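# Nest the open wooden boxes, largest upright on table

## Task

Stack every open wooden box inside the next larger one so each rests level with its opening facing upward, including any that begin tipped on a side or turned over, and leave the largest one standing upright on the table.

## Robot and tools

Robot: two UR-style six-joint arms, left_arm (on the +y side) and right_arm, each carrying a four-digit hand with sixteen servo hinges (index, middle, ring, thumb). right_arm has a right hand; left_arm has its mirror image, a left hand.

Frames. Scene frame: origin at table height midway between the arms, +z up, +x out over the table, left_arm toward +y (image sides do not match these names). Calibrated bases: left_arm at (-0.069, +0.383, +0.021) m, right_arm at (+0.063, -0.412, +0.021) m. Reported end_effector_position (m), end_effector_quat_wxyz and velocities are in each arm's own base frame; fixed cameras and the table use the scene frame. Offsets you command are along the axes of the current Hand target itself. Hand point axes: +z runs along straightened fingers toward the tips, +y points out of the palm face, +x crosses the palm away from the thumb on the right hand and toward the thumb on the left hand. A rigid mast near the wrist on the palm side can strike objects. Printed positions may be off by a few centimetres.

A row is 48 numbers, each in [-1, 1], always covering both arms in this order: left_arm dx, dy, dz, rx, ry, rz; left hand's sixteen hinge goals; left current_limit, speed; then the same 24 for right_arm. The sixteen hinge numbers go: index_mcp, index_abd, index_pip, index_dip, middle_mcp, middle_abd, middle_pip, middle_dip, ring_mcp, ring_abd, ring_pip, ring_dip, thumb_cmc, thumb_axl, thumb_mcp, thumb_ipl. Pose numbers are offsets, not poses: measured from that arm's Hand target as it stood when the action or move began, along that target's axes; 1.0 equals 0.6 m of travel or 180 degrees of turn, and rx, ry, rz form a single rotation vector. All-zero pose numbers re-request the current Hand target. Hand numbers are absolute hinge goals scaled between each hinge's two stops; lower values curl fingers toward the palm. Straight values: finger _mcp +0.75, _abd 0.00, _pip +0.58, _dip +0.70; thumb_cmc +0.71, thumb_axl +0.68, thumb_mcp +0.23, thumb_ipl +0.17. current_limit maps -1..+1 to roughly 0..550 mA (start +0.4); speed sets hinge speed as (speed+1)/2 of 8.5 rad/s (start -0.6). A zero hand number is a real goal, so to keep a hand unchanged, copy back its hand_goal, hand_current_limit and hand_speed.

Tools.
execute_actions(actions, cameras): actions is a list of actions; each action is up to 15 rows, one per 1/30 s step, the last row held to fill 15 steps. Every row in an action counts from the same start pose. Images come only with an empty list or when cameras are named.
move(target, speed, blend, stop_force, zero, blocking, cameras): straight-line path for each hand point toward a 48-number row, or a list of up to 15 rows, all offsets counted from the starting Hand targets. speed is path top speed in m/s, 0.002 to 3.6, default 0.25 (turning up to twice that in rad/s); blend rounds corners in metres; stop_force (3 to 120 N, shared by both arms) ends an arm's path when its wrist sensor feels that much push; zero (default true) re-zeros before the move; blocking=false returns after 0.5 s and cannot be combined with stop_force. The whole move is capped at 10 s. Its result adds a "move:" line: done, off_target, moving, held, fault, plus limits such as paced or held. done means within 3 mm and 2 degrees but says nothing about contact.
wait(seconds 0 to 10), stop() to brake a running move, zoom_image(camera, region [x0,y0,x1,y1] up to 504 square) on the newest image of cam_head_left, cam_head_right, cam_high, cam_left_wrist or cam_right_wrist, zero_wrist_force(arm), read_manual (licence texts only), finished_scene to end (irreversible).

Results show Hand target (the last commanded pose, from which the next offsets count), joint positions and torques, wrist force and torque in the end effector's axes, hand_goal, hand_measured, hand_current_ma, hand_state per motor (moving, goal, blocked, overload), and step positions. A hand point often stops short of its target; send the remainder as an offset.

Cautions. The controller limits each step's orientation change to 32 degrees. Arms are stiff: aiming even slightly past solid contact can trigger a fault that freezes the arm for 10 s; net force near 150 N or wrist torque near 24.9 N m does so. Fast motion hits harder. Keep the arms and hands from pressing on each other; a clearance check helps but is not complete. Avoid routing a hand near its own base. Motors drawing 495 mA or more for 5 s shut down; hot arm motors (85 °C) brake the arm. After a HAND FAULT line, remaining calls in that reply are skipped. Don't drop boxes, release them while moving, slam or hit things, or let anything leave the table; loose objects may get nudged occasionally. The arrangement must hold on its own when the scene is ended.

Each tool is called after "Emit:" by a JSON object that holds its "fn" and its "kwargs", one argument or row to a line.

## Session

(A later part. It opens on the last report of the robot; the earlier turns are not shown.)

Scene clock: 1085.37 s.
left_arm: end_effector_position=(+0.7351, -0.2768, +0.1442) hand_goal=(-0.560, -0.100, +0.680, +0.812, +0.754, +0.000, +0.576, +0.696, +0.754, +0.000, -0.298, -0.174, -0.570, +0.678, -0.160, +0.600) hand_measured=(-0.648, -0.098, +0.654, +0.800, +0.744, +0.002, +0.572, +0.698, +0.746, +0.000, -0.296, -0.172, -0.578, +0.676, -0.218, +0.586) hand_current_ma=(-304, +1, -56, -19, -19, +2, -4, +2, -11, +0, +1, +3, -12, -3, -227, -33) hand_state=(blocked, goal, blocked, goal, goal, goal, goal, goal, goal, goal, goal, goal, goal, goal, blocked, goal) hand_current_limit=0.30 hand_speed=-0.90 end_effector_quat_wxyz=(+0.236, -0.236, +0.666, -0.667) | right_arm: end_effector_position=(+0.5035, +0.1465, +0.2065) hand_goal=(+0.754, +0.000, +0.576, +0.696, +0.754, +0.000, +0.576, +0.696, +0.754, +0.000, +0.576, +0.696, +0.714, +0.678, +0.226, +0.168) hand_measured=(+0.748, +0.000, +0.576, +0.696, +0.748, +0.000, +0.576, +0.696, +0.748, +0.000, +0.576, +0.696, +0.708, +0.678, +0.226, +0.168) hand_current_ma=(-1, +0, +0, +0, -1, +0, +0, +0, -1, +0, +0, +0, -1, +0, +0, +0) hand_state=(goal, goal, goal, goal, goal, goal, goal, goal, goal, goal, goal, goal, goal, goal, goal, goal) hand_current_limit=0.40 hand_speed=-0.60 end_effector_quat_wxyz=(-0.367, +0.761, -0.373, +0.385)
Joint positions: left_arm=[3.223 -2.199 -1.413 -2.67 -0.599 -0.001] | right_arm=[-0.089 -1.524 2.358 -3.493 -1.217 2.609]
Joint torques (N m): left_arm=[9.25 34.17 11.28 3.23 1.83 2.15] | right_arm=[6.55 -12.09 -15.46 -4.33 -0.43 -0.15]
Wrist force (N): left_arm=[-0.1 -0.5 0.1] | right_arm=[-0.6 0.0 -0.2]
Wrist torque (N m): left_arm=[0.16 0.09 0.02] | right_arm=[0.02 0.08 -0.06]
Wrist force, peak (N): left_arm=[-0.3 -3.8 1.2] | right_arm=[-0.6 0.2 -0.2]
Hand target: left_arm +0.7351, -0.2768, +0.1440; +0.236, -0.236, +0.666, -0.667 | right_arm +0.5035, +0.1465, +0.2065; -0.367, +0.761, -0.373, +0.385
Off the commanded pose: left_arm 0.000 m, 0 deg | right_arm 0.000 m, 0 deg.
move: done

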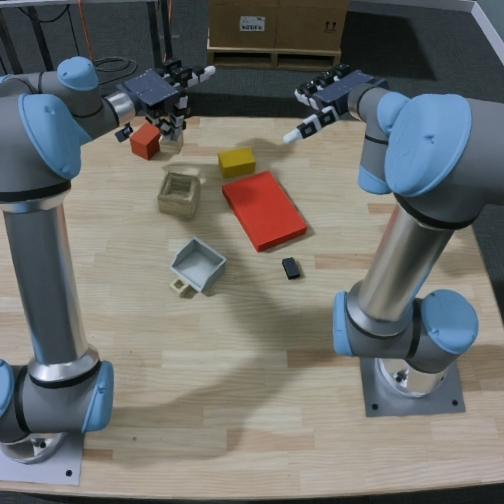

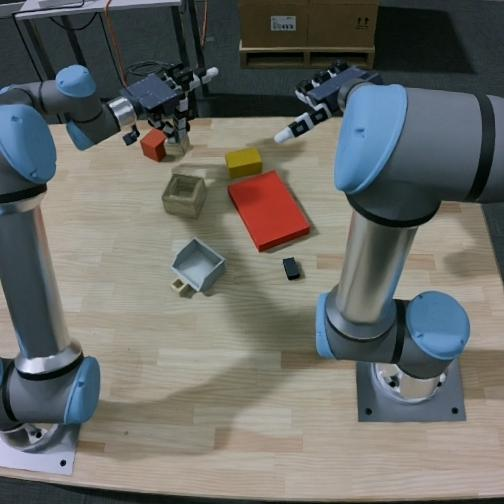

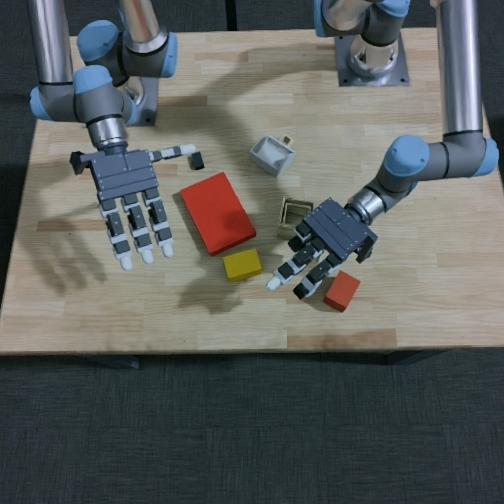

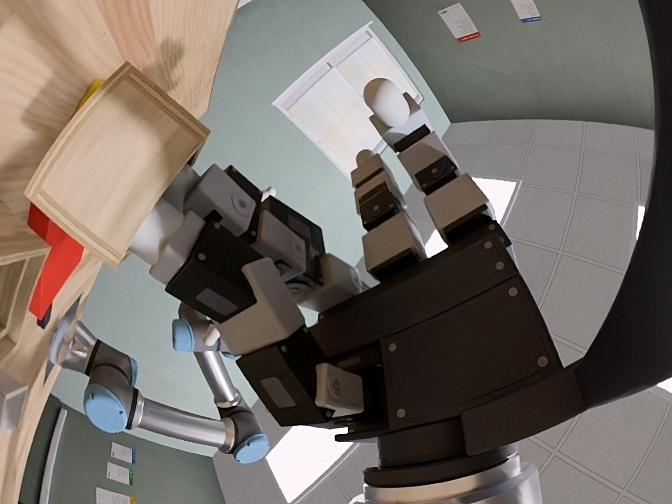

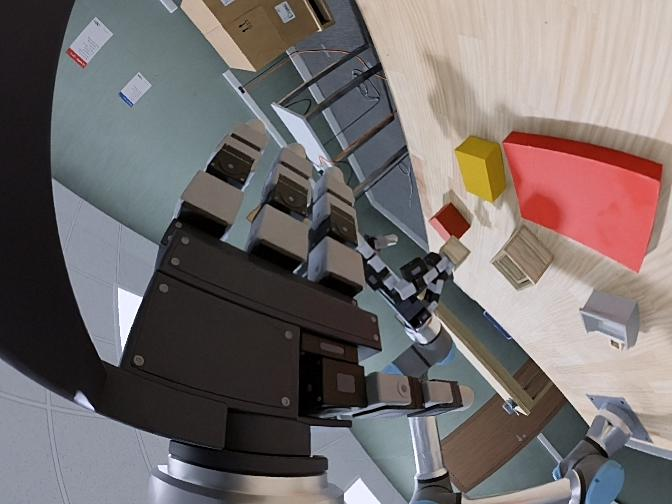

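Emit:
{"fn": "move", "kwargs": {
  "target": [0.187,0.0167,-0.0805,0,0.0256,0,-0.56,-0.1,0.679,0.812,0.754,0,0.576,0.696,0.754,0,-0.299,-0.174,-0.571,0.678,-0.16,0.6,0.3,-0.9,0,0,0,0,0,0,0.754,0,0.576,0.696,0.754,0,0.576,0.696,0.754,0,0.576,0.696,0.714,0.678,0.226,0.168,0.4,-0.6],
  "speed": 0.1,
  "cameras": ["cam_head_left","cam_head_right","cam_left_wrist","cam_right_wrist","cam_high"]
}}

Emit:
{"fn": "zoom_image", "kwargs": {
  "camera": "cam_head_right",
  "region": [155, 150, 215, 225]
}}

Emit:
{"fn": "zoom_image", "kwargs": {
  "camera": "cam_head_left",
  "region": [150, 150, 210, 225]
}}

Emit:
{"fn": "zoom_image", "kwargs": {
  "camera": "cam_high",
  "region": [265, 190, 325, 250]
}}

Emit:
{"fn": "zoom_image", "kwargs": {
  "camera": "cam_right_wrist",
  "region": [470, 215, 560, 305]
}}

Scene clock: 1109.10 s.
left_arm: end_effector_position=(+0.6175, -0.3100, +0.1341) hand_goal=(-0.560, -0.100, +0.680, +0.812, +0.754, +0.000, +0.576, +0.696, +0.754, +0.000, -0.298, -0.174, -0.570, +0.678, -0.160, +0.600) hand_measured=(-0.648, -0.098, +0.654, +0.800, +0.744, +0.002, +0.572, +0.698, +0.746, +0.000, -0.296, -0.172, -0.578, +0.676, -0.218, +0.586) hand_current_ma=(-304, +1, -57, -19, -19, +2, -4, +2, -11, +0, +1, +3, -12, -3, -226, -33) hand_state=(blocked, goal, blocked, goal, goal, goal, goal, goal, goal, goal, goal, goal, goal, goal, blocked, goal) hand_current_limit=0.30 hand_speed=-0.90 end_effector_quat_wxyz=(+0.209, -0.209, +0.675, -0.676) | right_arm: end_effector_position=(+0.5035, +0.1465, +0.2065) hand_goal=(+0.754, +0.000, +0.576, +0.696, +0.754, +0.000, +0.576, +0.696, +0.754, +0.000, +0.576, +0.696, +0.714, +0.678, +0.226, +0.168) hand_measured=(+0.748, +0.000, +0.576, +0.696, +0.748, +0.000, +0.576, +0.696, +0.748, +0.000, +0.576, +0.696, +0.708, +0.678, +0.226, +0.168) hand_current_ma=(-1, +0, +0, +0, -1, +0, +0, +0, -1, +0, +0, +0, -1, +0, +0, +0) hand_state=(goal, goal, goal, goal, goal, goal, goal, goal, goal, goal, goal, goal, goal, goal, goal, goal) hand_current_limit=0.40 hand_speed=-0.60 end_effector_quat_wxyz=(-0.367, +0.761, -0.373, +0.385)
Joint positions: left_arm=[3.193 -2.011 -1.751 -2.519 -0.549 -0.001] | right_arm=[-0.089 -1.524 2.358 -3.493 -1.217 2.609]
Joint torques (N m): left_arm=[10.7 24.88 21.27 -1.24 -2.27 -1.6] | right_arm=[7.27 -12.76 -15.49 -4.33 -0.45 -0.1]
Wrist force (N): left_arm=[0.2 -0.4 0.4] | right_arm=[-0.6 0.1 0.0]
Wrist torque (N m): left_arm=[0.15 0.06 0.07] | right_arm=[0.01 0.07 -0.05]
Wrist force, peak (N): left_arm=[-1.1 -0.8 0.6] | right_arm=[-0.7 -0.3 -0.4]
Hand target: left_arm +0.6175, -0.3099, +0.1340; +0.209, -0.209, +0.675, -0.676 | right_arm +0.5035, +0.1465, +0.2065; -0.367, +0.761, -0.373, +0.385
Off the commanded pose: left_arm 0.000 m, 0 deg | right_arm 0.000 m, 0 deg.
move: done

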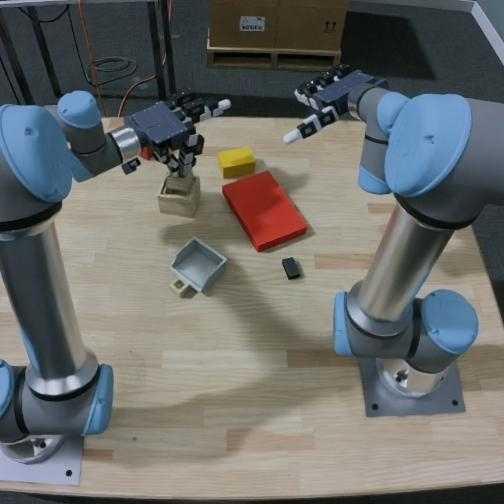

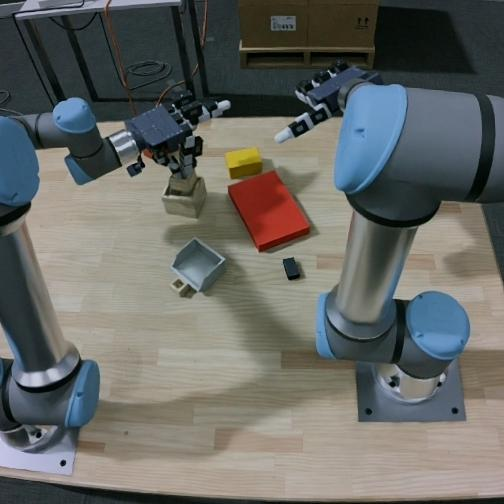

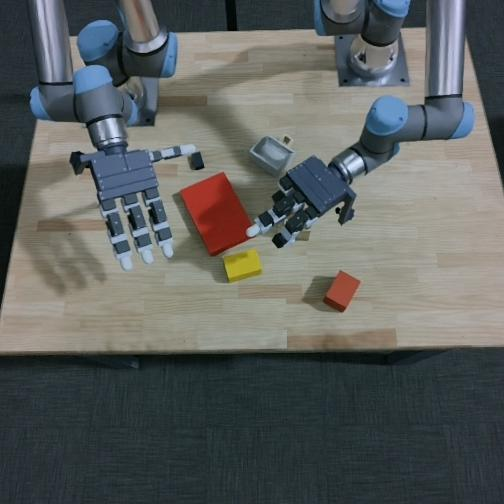

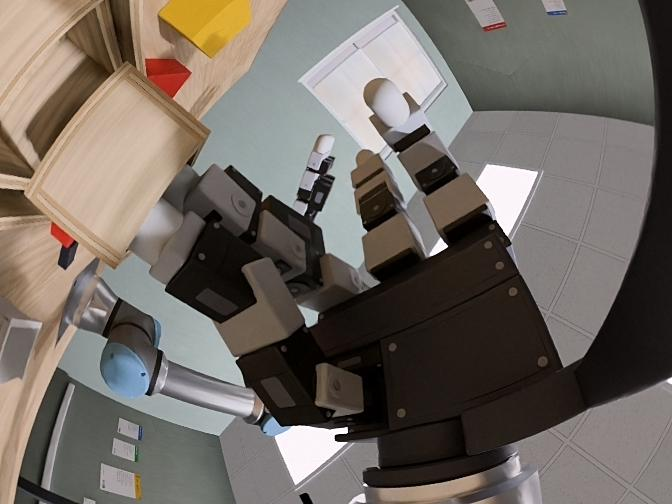

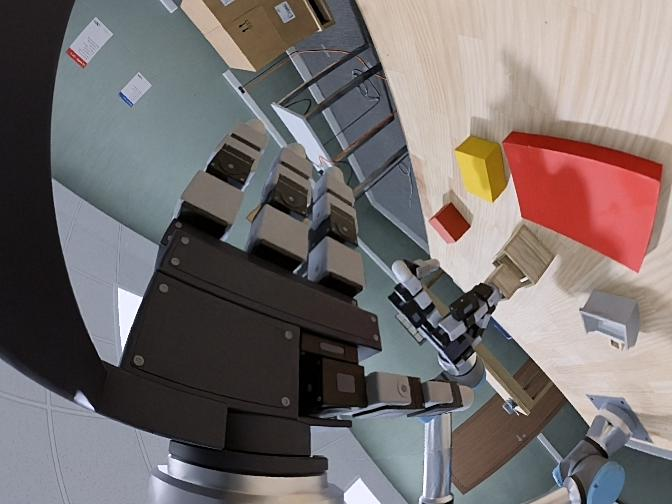

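Scaled by 6.720 from the camera's 504x504 image, which has a finer 720x720 frame.

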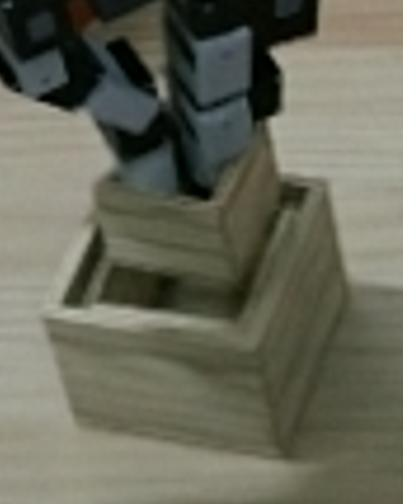

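Scaled by 6.720 from the camera's 504x504 image, which has a finer 720x720 frame.

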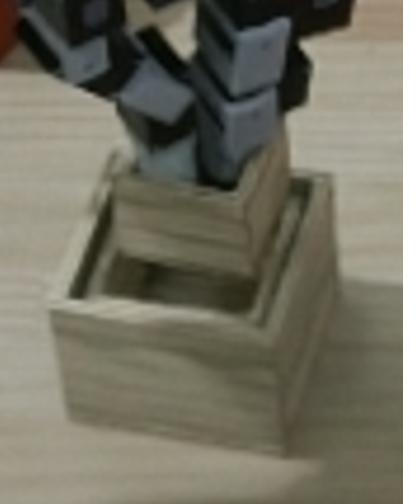

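Scaled by 8.400 from the camera's 504x504 image, which has a finer 720x720 frame.

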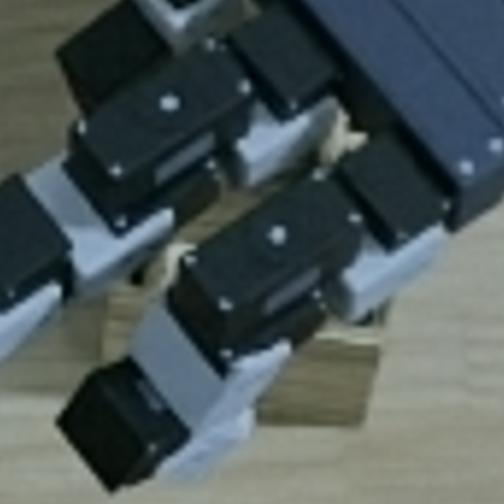

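Scaled by 5.600 from the camera's 672x504 image, which has a finer 960x720 frame.

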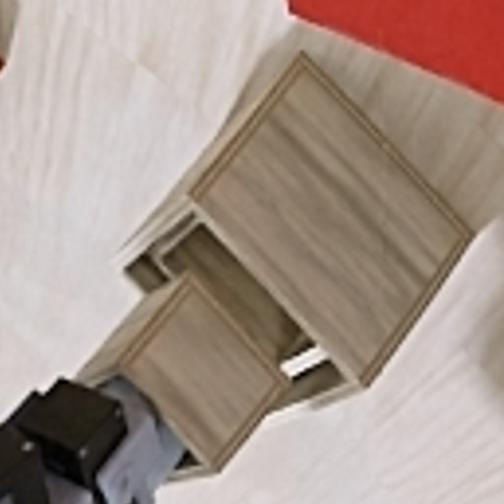

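Emit:
{"fn": "move", "kwargs": {
  "target": [-0.0108,0.02,0.0033,0,0,0,-0.56,-0.1,0.679,0.812,0.754,0,0.576,0.696,0.754,0,-0.299,-0.174,-0.571,0.678,-0.16,0.6,0.3,-0.9,0,0,0,0,0,0,0.754,0,0.576,0.696,0.754,0,0.576,0.696,0.754,0,0.576,0.696,0.714,0.678,0.226,0.168,0.4,-0.6],
  "speed": 0.03,
  "stop_force": 3,
  "cameras": ["cam_head_left","cam_head_right","cam_left_wrist","cam_right_wrist","cam_high"]
}}

Emit:
{"fn": "zoom_image", "kwargs": {
  "camera": "cam_head_right",
  "region": [155, 165, 215, 225]
}}

Emit:
{"fn": "zoom_image", "kwargs": {
  "camera": "cam_head_left",
  "region": [150, 165, 210, 225]
}}

Emit:
{"fn": "zoom_image", "kwargs": {
  "camera": "cam_right_wrist",
  "region": [480, 215, 560, 295]
}}

Emit:
{"fn": "zoom_image", "kwargs": {
  "camera": "cam_left_wrist",
  "region": [0, 0, 250, 300]
}}

Scene clock: 1138.93 s.
left_arm: end_effector_position=(+0.6240, -0.3078, +0.1220) hand_goal=(-0.560, -0.100, +0.680, +0.812, +0.754, +0.000, +0.576, +0.696, +0.754, +0.000, -0.298, -0.174, -0.570, +0.678, -0.160, +0.600) hand_measured=(-0.648, -0.098, +0.654, +0.800, +0.744, +0.002, +0.572, +0.698, +0.746, +0.000, -0.296, -0.172, -0.578, +0.676, -0.218, +0.586) hand_current_ma=(-304, +1, -57, -19, -19, +2, -4, +2, -11, +0, +1, +3, -12, -3, -226, -33) hand_state=(blocked, goal, blocked, goal, goal, goal, goal, goal, goal, goal, goal, goal, goal, goal, blocked, goal) hand_current_limit=0.30 hand_speed=-0.90 end_effector_quat_wxyz=(+0.209, -0.209, +0.675, -0.676) | right_arm: end_effector_position=(+0.5035, +0.1465, +0.2065) hand_goal=(+0.754, +0.000, +0.576, +0.696, +0.754, +0.000, +0.576, +0.696, +0.754, +0.000, +0.576, +0.696, +0.714, +0.678, +0.226, +0.168) hand_measured=(+0.748, +0.000, +0.576, +0.696, +0.748, +0.000, +0.576, +0.696, +0.748, +0.000, +0.576, +0.696, +0.708, +0.678, +0.226, +0.168) hand_current_ma=(-1, +0, +0, +0, -1, +0, +0, +0, -1, +0, +0, +0, -1, +0, +0, +0) hand_state=(goal, goal, goal, goal, goal, goal, goal, goal, goal, goal, goal, goal, goal, goal, goal, goal) hand_current_limit=0.40 hand_speed=-0.60 end_effector_quat_wxyz=(-0.367, +0.761, -0.373, +0.385)
Joint positions: left_arm=[3.196 -2.04 -1.743 -2.499 -0.546 -0.001] | right_arm=[-0.089 -1.524 2.358 -3.493 -1.217 2.609]
Joint torques (N m): left_arm=[-4.89 51.06 9.61 -1.41 -2.14 -2.29] | right_arm=[7.2 -12.31 -16.1 -4.39 -0.57 -0.07]
Wrist force (N): left_arm=[0.0 -0.5 0.7] | right_arm=[-0.4 0.0 -0.2]
Wrist torque (N m): left_arm=[0.12 0.10 0.04] | right_arm=[0.01 0.06 -0.05]
Wrist force, peak (N): left_arm=[0.2 -0.8 0.4] | right_arm=[-0.7 0.3 -0.1]
Hand target: left_arm +0.6240, -0.3078, +0.1220; +0.209, -0.209, +0.675, -0.676 | right_arm +0.5035, +0.1465, +0.2065; -0.367, +0.761, -0.373, +0.385
Off the commanded pose: left_arm 0.000 m, 0 deg | right_arm 0.000 m, 0 deg.
move: done

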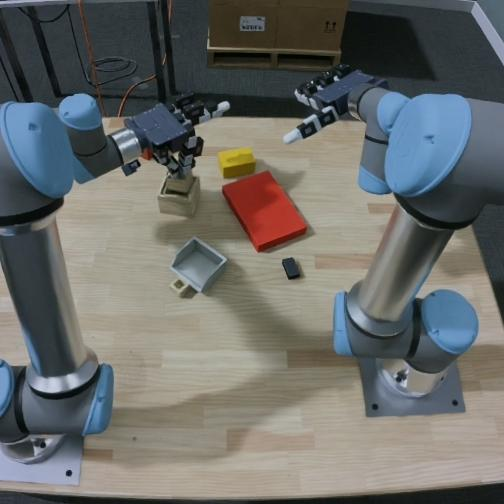

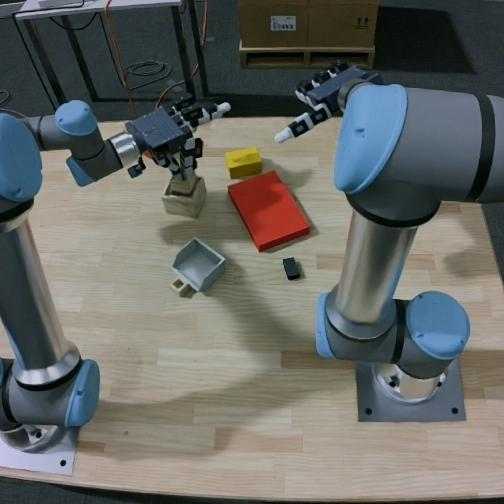

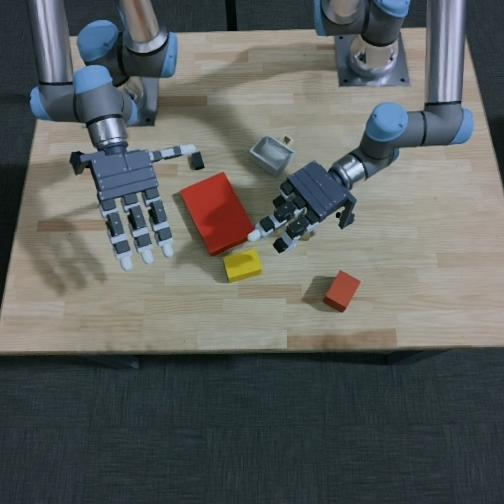

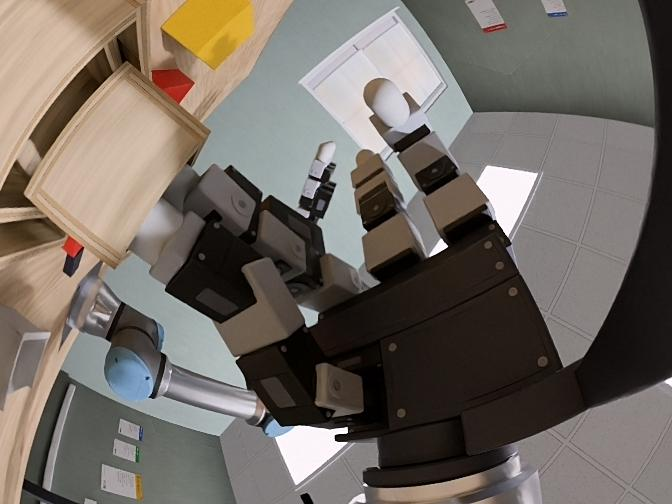

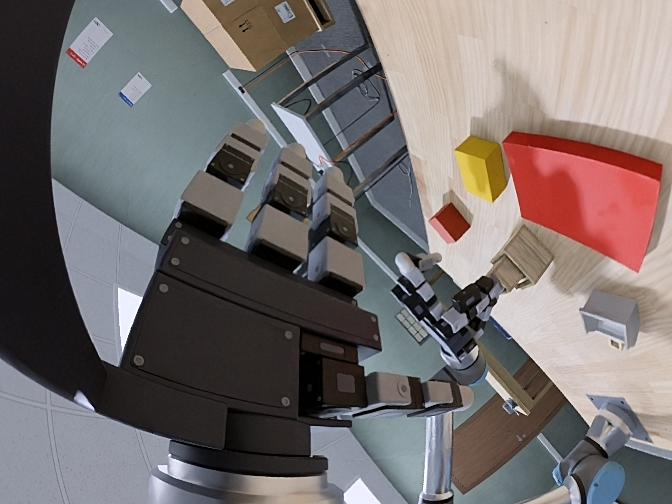

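Scaled by 8.400 from the camera's 504x504 image, which has a finer 720x720 frame.

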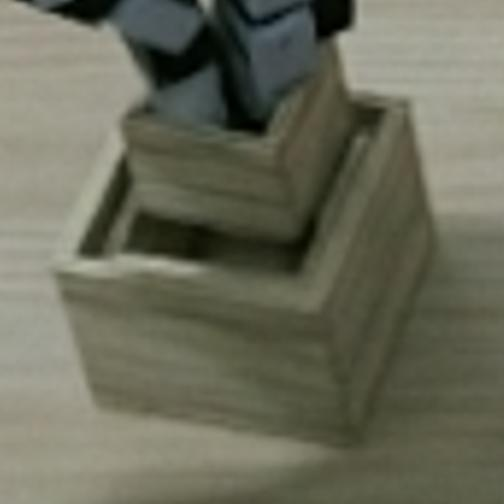

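Scaled by 8.400 from the camera's 504x504 image, which has a finer 720x720 frame.

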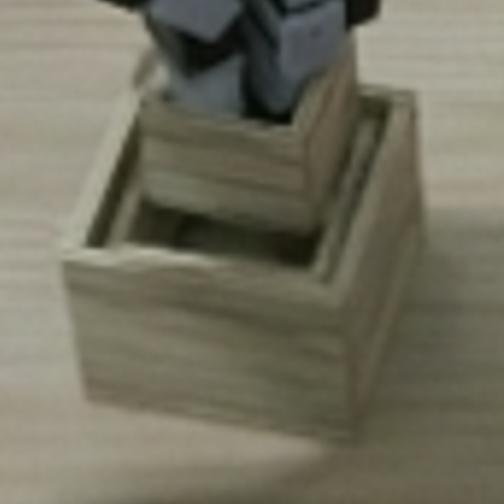

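Scaled by 6.300 from the camera's 672x504 image, which has a finer 960x720 frame.

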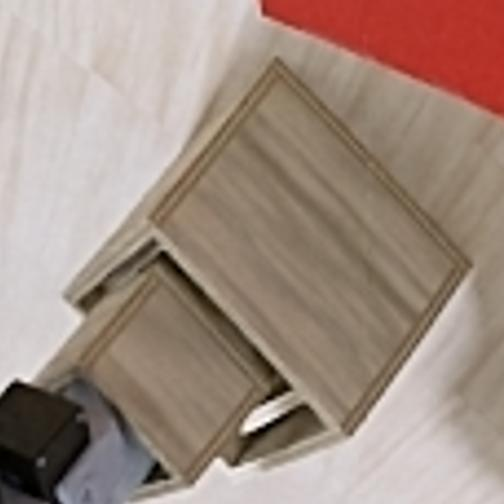

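Scaled by 1.680 from the camera's 672x504 image, which has a finer 960x720 frame.

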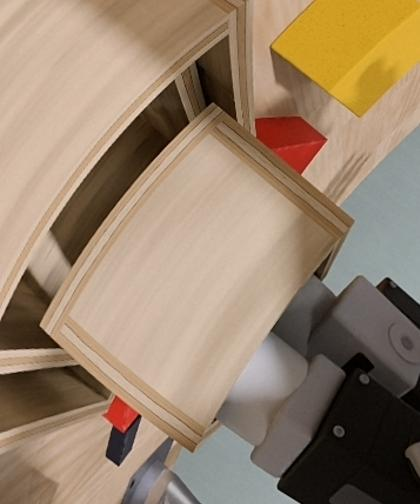

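Emit:
{"fn": "move", "kwargs": {
  "target": [
    [-0.0037,0,0.0005,0,0,0,-0.56,-0.1,0.679,0.812,0.754,0,0.576,0.696,0.754,0,-0.299,-0.174,-0.571,0.678,-0.16,0.6,0.3,-0.9,0,0,0,0,0,0,0.754,0,0.576,0.696,0.754,0,0.576,0.696,0.754,0,0.576,0.696,0.714,0.678,0.226,0.168,0.4,-0.6],
    [-0.0037,0.0333,0.0005,0,0,0,-0.56,-0.1,0.679,0.812,0.754,0,0.576,0.696,0.754,0,-0.299,-0.174,-0.571,0.678,-0.16,0.6,0.3,-0.9,0,0,0,0,0,0,0.754,0,0.576,0.696,0.754,0,0.576,0.696,0.754,0,0.576,0.696,0.714,0.678,0.226,0.168,0.4,-0.6]
  ],
  "speed": 0.02,
  "stop_force": 3,
  "cameras": ["cam_head_left","cam_head_right","cam_left_wrist","cam_right_wrist","cam_high"]
}}

Emit:
{"fn": "zoom_image", "kwargs": {
  "camera": "cam_head_right",
  "region": [155, 165, 215, 225]
}}

Emit:
{"fn": "zoom_image", "kwargs": {
  "camera": "cam_head_left",
  "region": [150, 165, 210, 225]
}}

Emit:
{"fn": "zoom_image", "kwargs": {
  "camera": "cam_right_wrist",
  "region": [480, 215, 560, 295]
}}

Scene clock: 1160.17 s.
left_arm: end_effector_position=(+0.6259, -0.3068, +0.1112) hand_goal=(-0.560, -0.100, +0.680, +0.812, +0.754, +0.000, +0.576, +0.696, +0.754, +0.000, -0.298, -0.174, -0.570, +0.678, -0.160, +0.600) hand_measured=(-0.648, -0.094, +0.650, +0.800, +0.744, +0.002, +0.572, +0.698, +0.746, +0.000, -0.296, -0.172, -0.574, +0.676, -0.214, +0.586) hand_current_ma=(-304, +6, -66, -19, -19, +2, -4, +2, -11, +0, +1, +3, -4, -3, -203, -37) hand_state=(blocked, goal, blocked, goal, goal, goal, goal, goal, goal, goal, goal, goal, goal, goal, blocked, goal) hand_current_limit=0.30 hand_speed=-0.90 end_effector_quat_wxyz=(+0.209, -0.209, +0.675, -0.676) | right_arm: end_effector_position=(+0.5035, +0.1465, +0.2065) hand_goal=(+0.754, +0.000, +0.576, +0.696, +0.754, +0.000, +0.576, +0.696, +0.754, +0.000, +0.576, +0.696, +0.714, +0.678, +0.226, +0.168) hand_measured=(+0.748, +0.000, +0.576, +0.696, +0.748, +0.000, +0.576, +0.696, +0.748, +0.000, +0.576, +0.696, +0.708, +0.678, +0.226, +0.168) hand_current_ma=(-1, +0, +0, +0, -1, +0, +0, +0, -1, +0, +0, +0, -1, +0, +0, +0) hand_state=(goal, goal, goal, goal, goal, goal, goal, goal, goal, goal, goal, goal, goal, goal, goal, goal) hand_current_limit=0.40 hand_speed=-0.60 end_effector_quat_wxyz=(-0.367, +0.761, -0.373, +0.385)
Joint positions: left_arm=[3.198 -2.059 -1.747 -2.476 -0.544 -0.001] | right_arm=[-0.089 -1.524 2.358 -3.493 -1.217 2.609]
Joint torques (N m): left_arm=[2.55 51.02 26.65 2.07 -1.08 0.21] | right_arm=[7.08 -12.31 -15.24 -4.28 -0.53 -0.09]
Wrist force (N): left_arm=[0.0 -0.3 0.4] | right_arm=[-0.4 -0.1 -0.1]
Wrist torque (N m): left_arm=[0.16 0.08 0.04] | right_arm=[-0.02 0.05 -0.05]
Wrist force, peak (N): left_arm=[0.8 -4.0 -0.9] | right_arm=[-0.8 0.0 0.1]
Hand target: left_arm +0.6260, -0.3068, +0.1112; +0.209, -0.209, +0.675, -0.676 (not the last commanded pose) | right_arm +0.5035, +0.1465, +0.2065; -0.367, +0.761, -0.373, +0.385
Off the commanded pose: left_arm 0.009 m, 0 deg | right_arm 0.000 m, 0 deg.
move: contact (left_arm); path passed 1 of 2 targets

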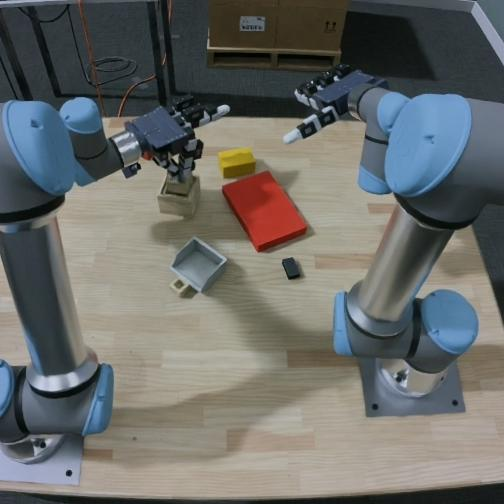

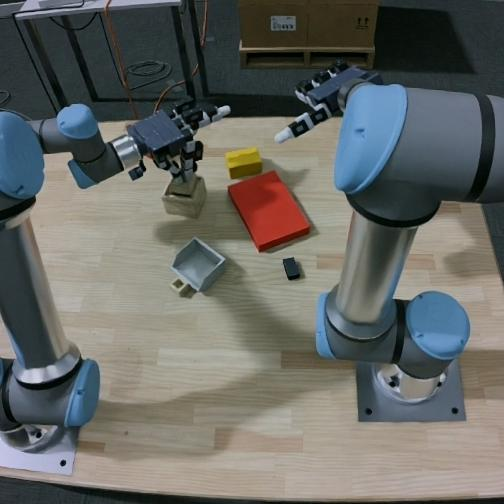

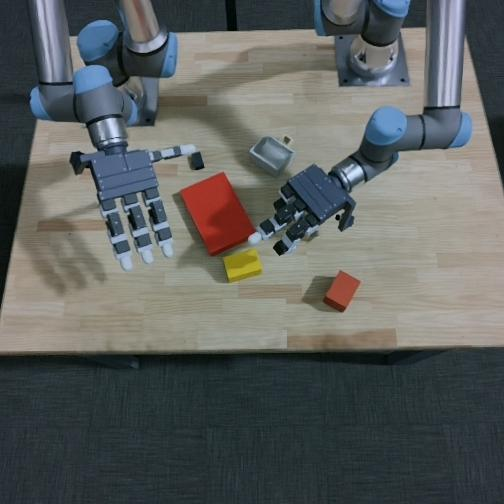

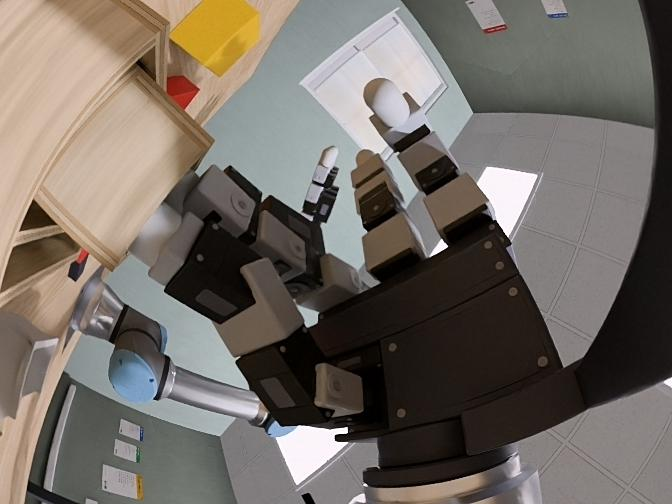

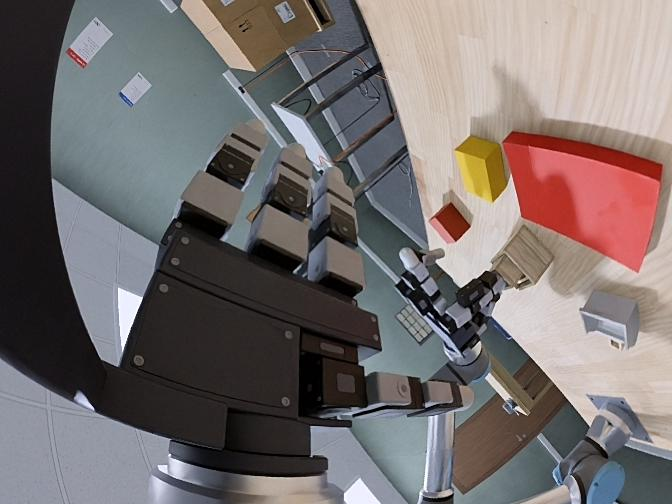

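Scaled by 8.400 from the camera's 504x504 image, which has a finer 720x720 frame.

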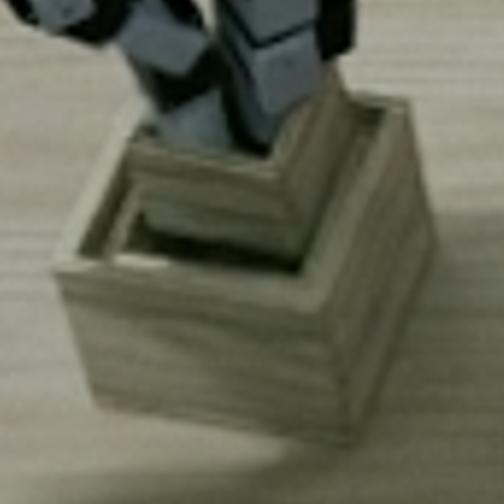

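Scaled by 8.400 from the camera's 504x504 image, which has a finer 720x720 frame.

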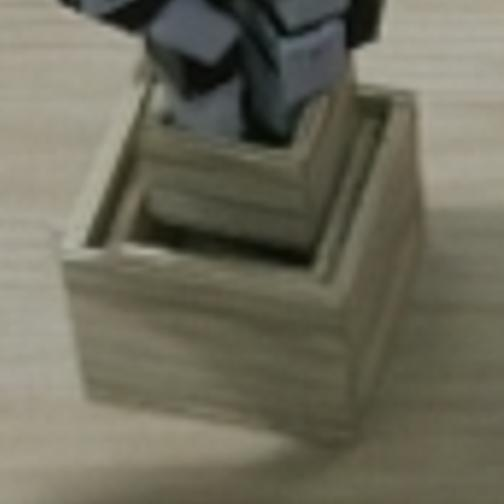

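Scaled by 6.300 from the camera's 672x504 image, which has a finer 960x720 frame.

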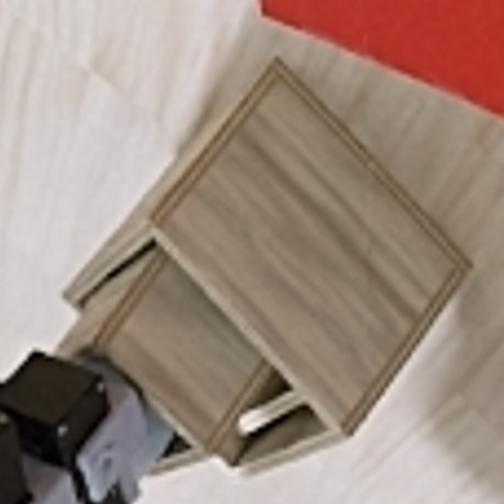

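Emit:
{"fn": "move", "kwargs": {
  "target": [
    [-0.0068,-0.01,-0.01,0.0184,0,-0.0126,-0.56,-0.1,0.679,0.812,0.754,0,0.576,0.696,0.754,0,-0.299,-0.174,-0.571,0.678,-0.16,0.6,0.3,-0.9,0,0,0,0,0,0,0.754,0,0.576,0.696,0.754,0,0.576,0.696,0.754,0,0.576,0.696,0.714,0.678,0.226,0.168,0.4,-0.6],
    [-0.0068,0.0267,-0.01,0.0184,0,-0.0126,-0.56,-0.1,0.679,0.812,0.754,0,0.576,0.696,0.754,0,-0.299,-0.174,-0.571,0.678,-0.16,0.6,0.3,-0.9,0,0,0,0,0,0,0.754,0,0.576,0.696,0.754,0,0.576,0.696,0.754,0,0.576,0.696,0.714,0.678,0.226,0.168,0.4,-0.6]
  ],
  "speed": 0.02,
  "stop_force": 3,
  "cameras": ["cam_head_left","cam_head_right","cam_left_wrist","cam_right_wrist","cam_high"]
}}

Emit:
{"fn": "zoom_image", "kwargs": {
  "camera": "cam_head_right",
  "region": [155, 165, 215, 225]
}}

Emit:
{"fn": "zoom_image", "kwargs": {
  "camera": "cam_head_left",
  "region": [150, 165, 210, 225]
}}

Emit:
{"fn": "zoom_image", "kwargs": {
  "camera": "cam_right_wrist",
  "region": [480, 215, 560, 295]
}}

Scene clock: 1194.13 s.
left_arm: end_effector_position=(+0.6259, -0.2995, +0.1125) hand_goal=(-0.560, -0.100, +0.680, +0.812, +0.754, +0.000, +0.576, +0.696, +0.754, +0.000, -0.298, -0.174, -0.570, +0.678, -0.160, +0.600) hand_measured=(-0.648, -0.092, +0.650, +0.800, +0.744, +0.002, +0.572, +0.698, +0.746, +0.000, -0.296, -0.172, -0.572, +0.676, -0.214, +0.586) hand_current_ma=(-304, +9, -66, -19, -19, +2, -4, +2, -11, +0, +1, +3, -3, -1, -203, -39) hand_state=(blocked, goal, blocked, goal, goal, goal, goal, goal, goal, goal, goal, goal, goal, goal, blocked, goal) hand_current_limit=0.30 hand_speed=-0.90 end_effector_quat_wxyz=(+0.202, -0.216, +0.651, -0.699) | right_arm: end_effector_position=(+0.5035, +0.1465, +0.2065) hand_goal=(+0.754, +0.000, +0.576, +0.696, +0.754, +0.000, +0.576, +0.696, +0.754, +0.000, +0.576, +0.696, +0.714, +0.678, +0.226, +0.168) hand_measured=(+0.748, +0.000, +0.576, +0.696, +0.748, +0.000, +0.576, +0.696, +0.748, +0.000, +0.576, +0.696, +0.708, +0.678, +0.226, +0.168) hand_current_ma=(-1, +0, +0, +0, -1, +0, +0, +0, -1, +0, +0, +0, -1, +0, +0, +0) hand_state=(goal, goal, goal, goal, goal, goal, goal, goal, goal, goal, goal, goal, goal, goal, goal, goal) hand_current_limit=0.40 hand_speed=-0.60 end_effector_quat_wxyz=(-0.367, +0.761, -0.373, +0.385)
Joint positions: left_arm=[3.223 -2.054 -1.801 -2.312 -0.523 -0.141] | right_arm=[-0.089 -1.524 2.358 -3.493 -1.217 2.609]
Joint torques (N m): left_arm=[-0.32 51.41 24.98 2.97 -0.07 -2.17] | right_arm=[6.82 -12 -15.27 -4.42 -0.38 -0.04]
Wrist force (N): left_arm=[0.1 -0.8 0.1] | right_arm=[-0.2 0.1 0.0]
Wrist torque (N m): left_arm=[0.12 0.06 -0.03] | right_arm=[0.01 0.02 -0.02]
Wrist force, peak (N): left_arm=[1.1 -3.3 0.8] | right_arm=[-0.7 0.1 0.3]
Hand target: left_arm +0.6259, -0.2995, +0.1126; +0.202, -0.216, +0.651, -0.699 (not the last commanded pose) | right_arm +0.5035, +0.1465, +0.2065; -0.367, +0.761, -0.373, +0.385
Off the commanded pose: left_arm 0.017 m, 0 deg | right_arm 0.000 m, 0 deg.
move: contact (left_arm); path passed 1 of 2 targets

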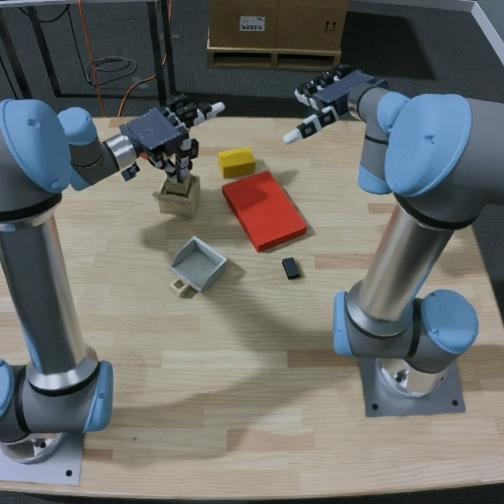

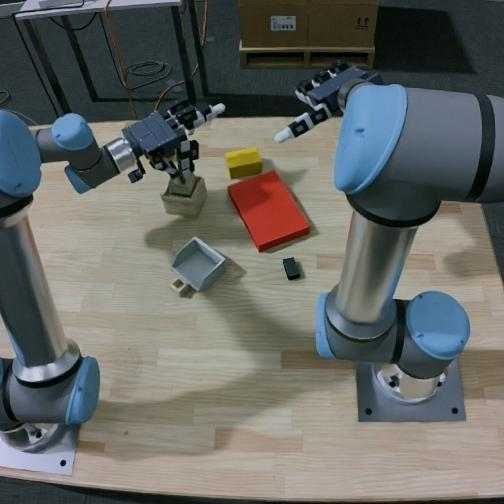

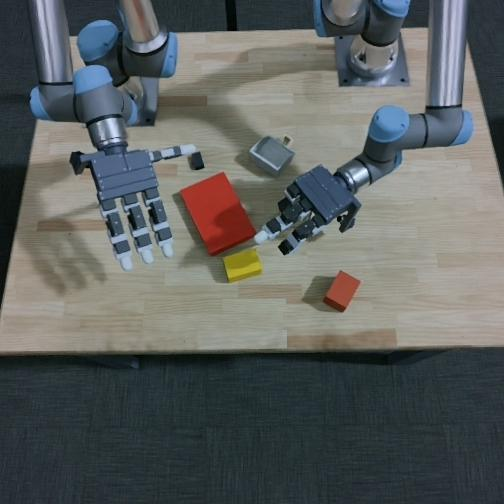

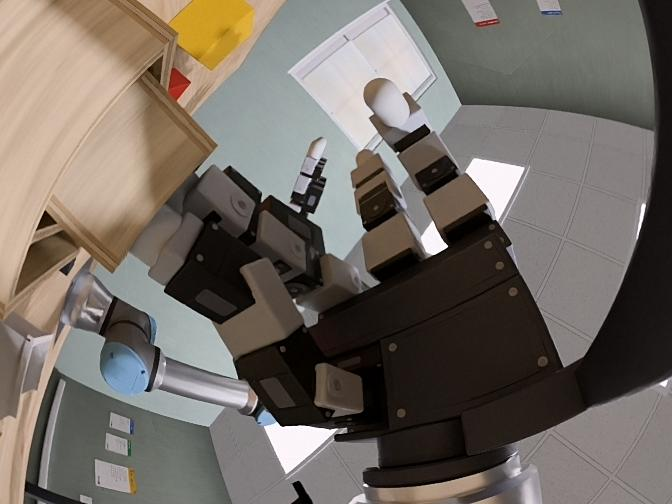

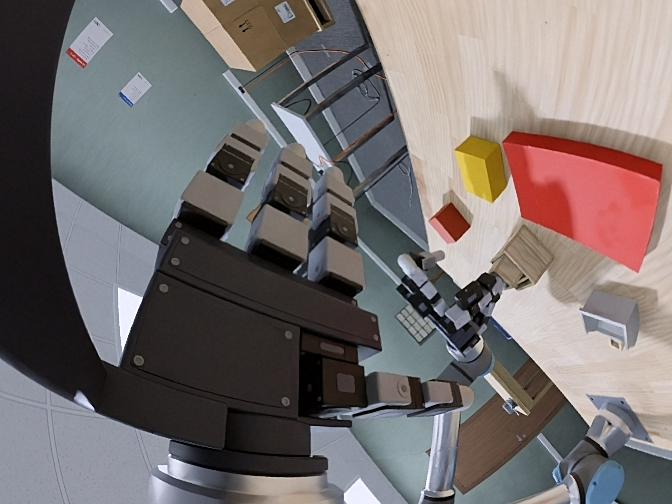

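Scaled by 8.400 from the camera's 504x504 image, which has a finer 720x720 frame.

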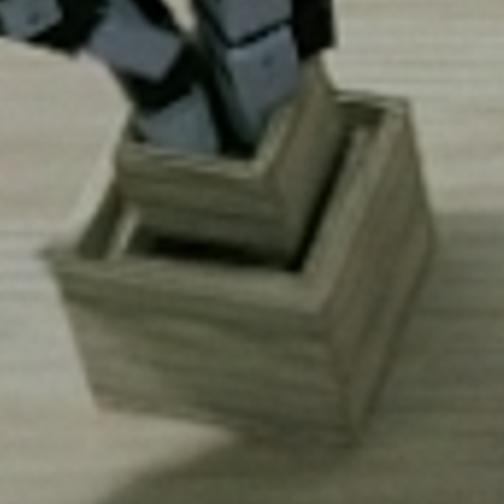

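Scaled by 8.400 from the camera's 504x504 image, which has a finer 720x720 frame.

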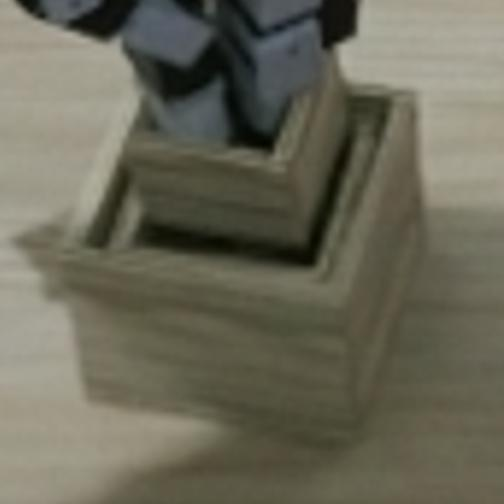

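Scaled by 6.300 from the camera's 672x504 image, which has a finer 960x720 frame.

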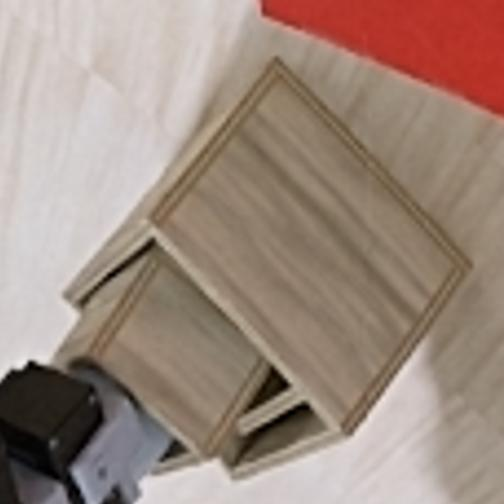

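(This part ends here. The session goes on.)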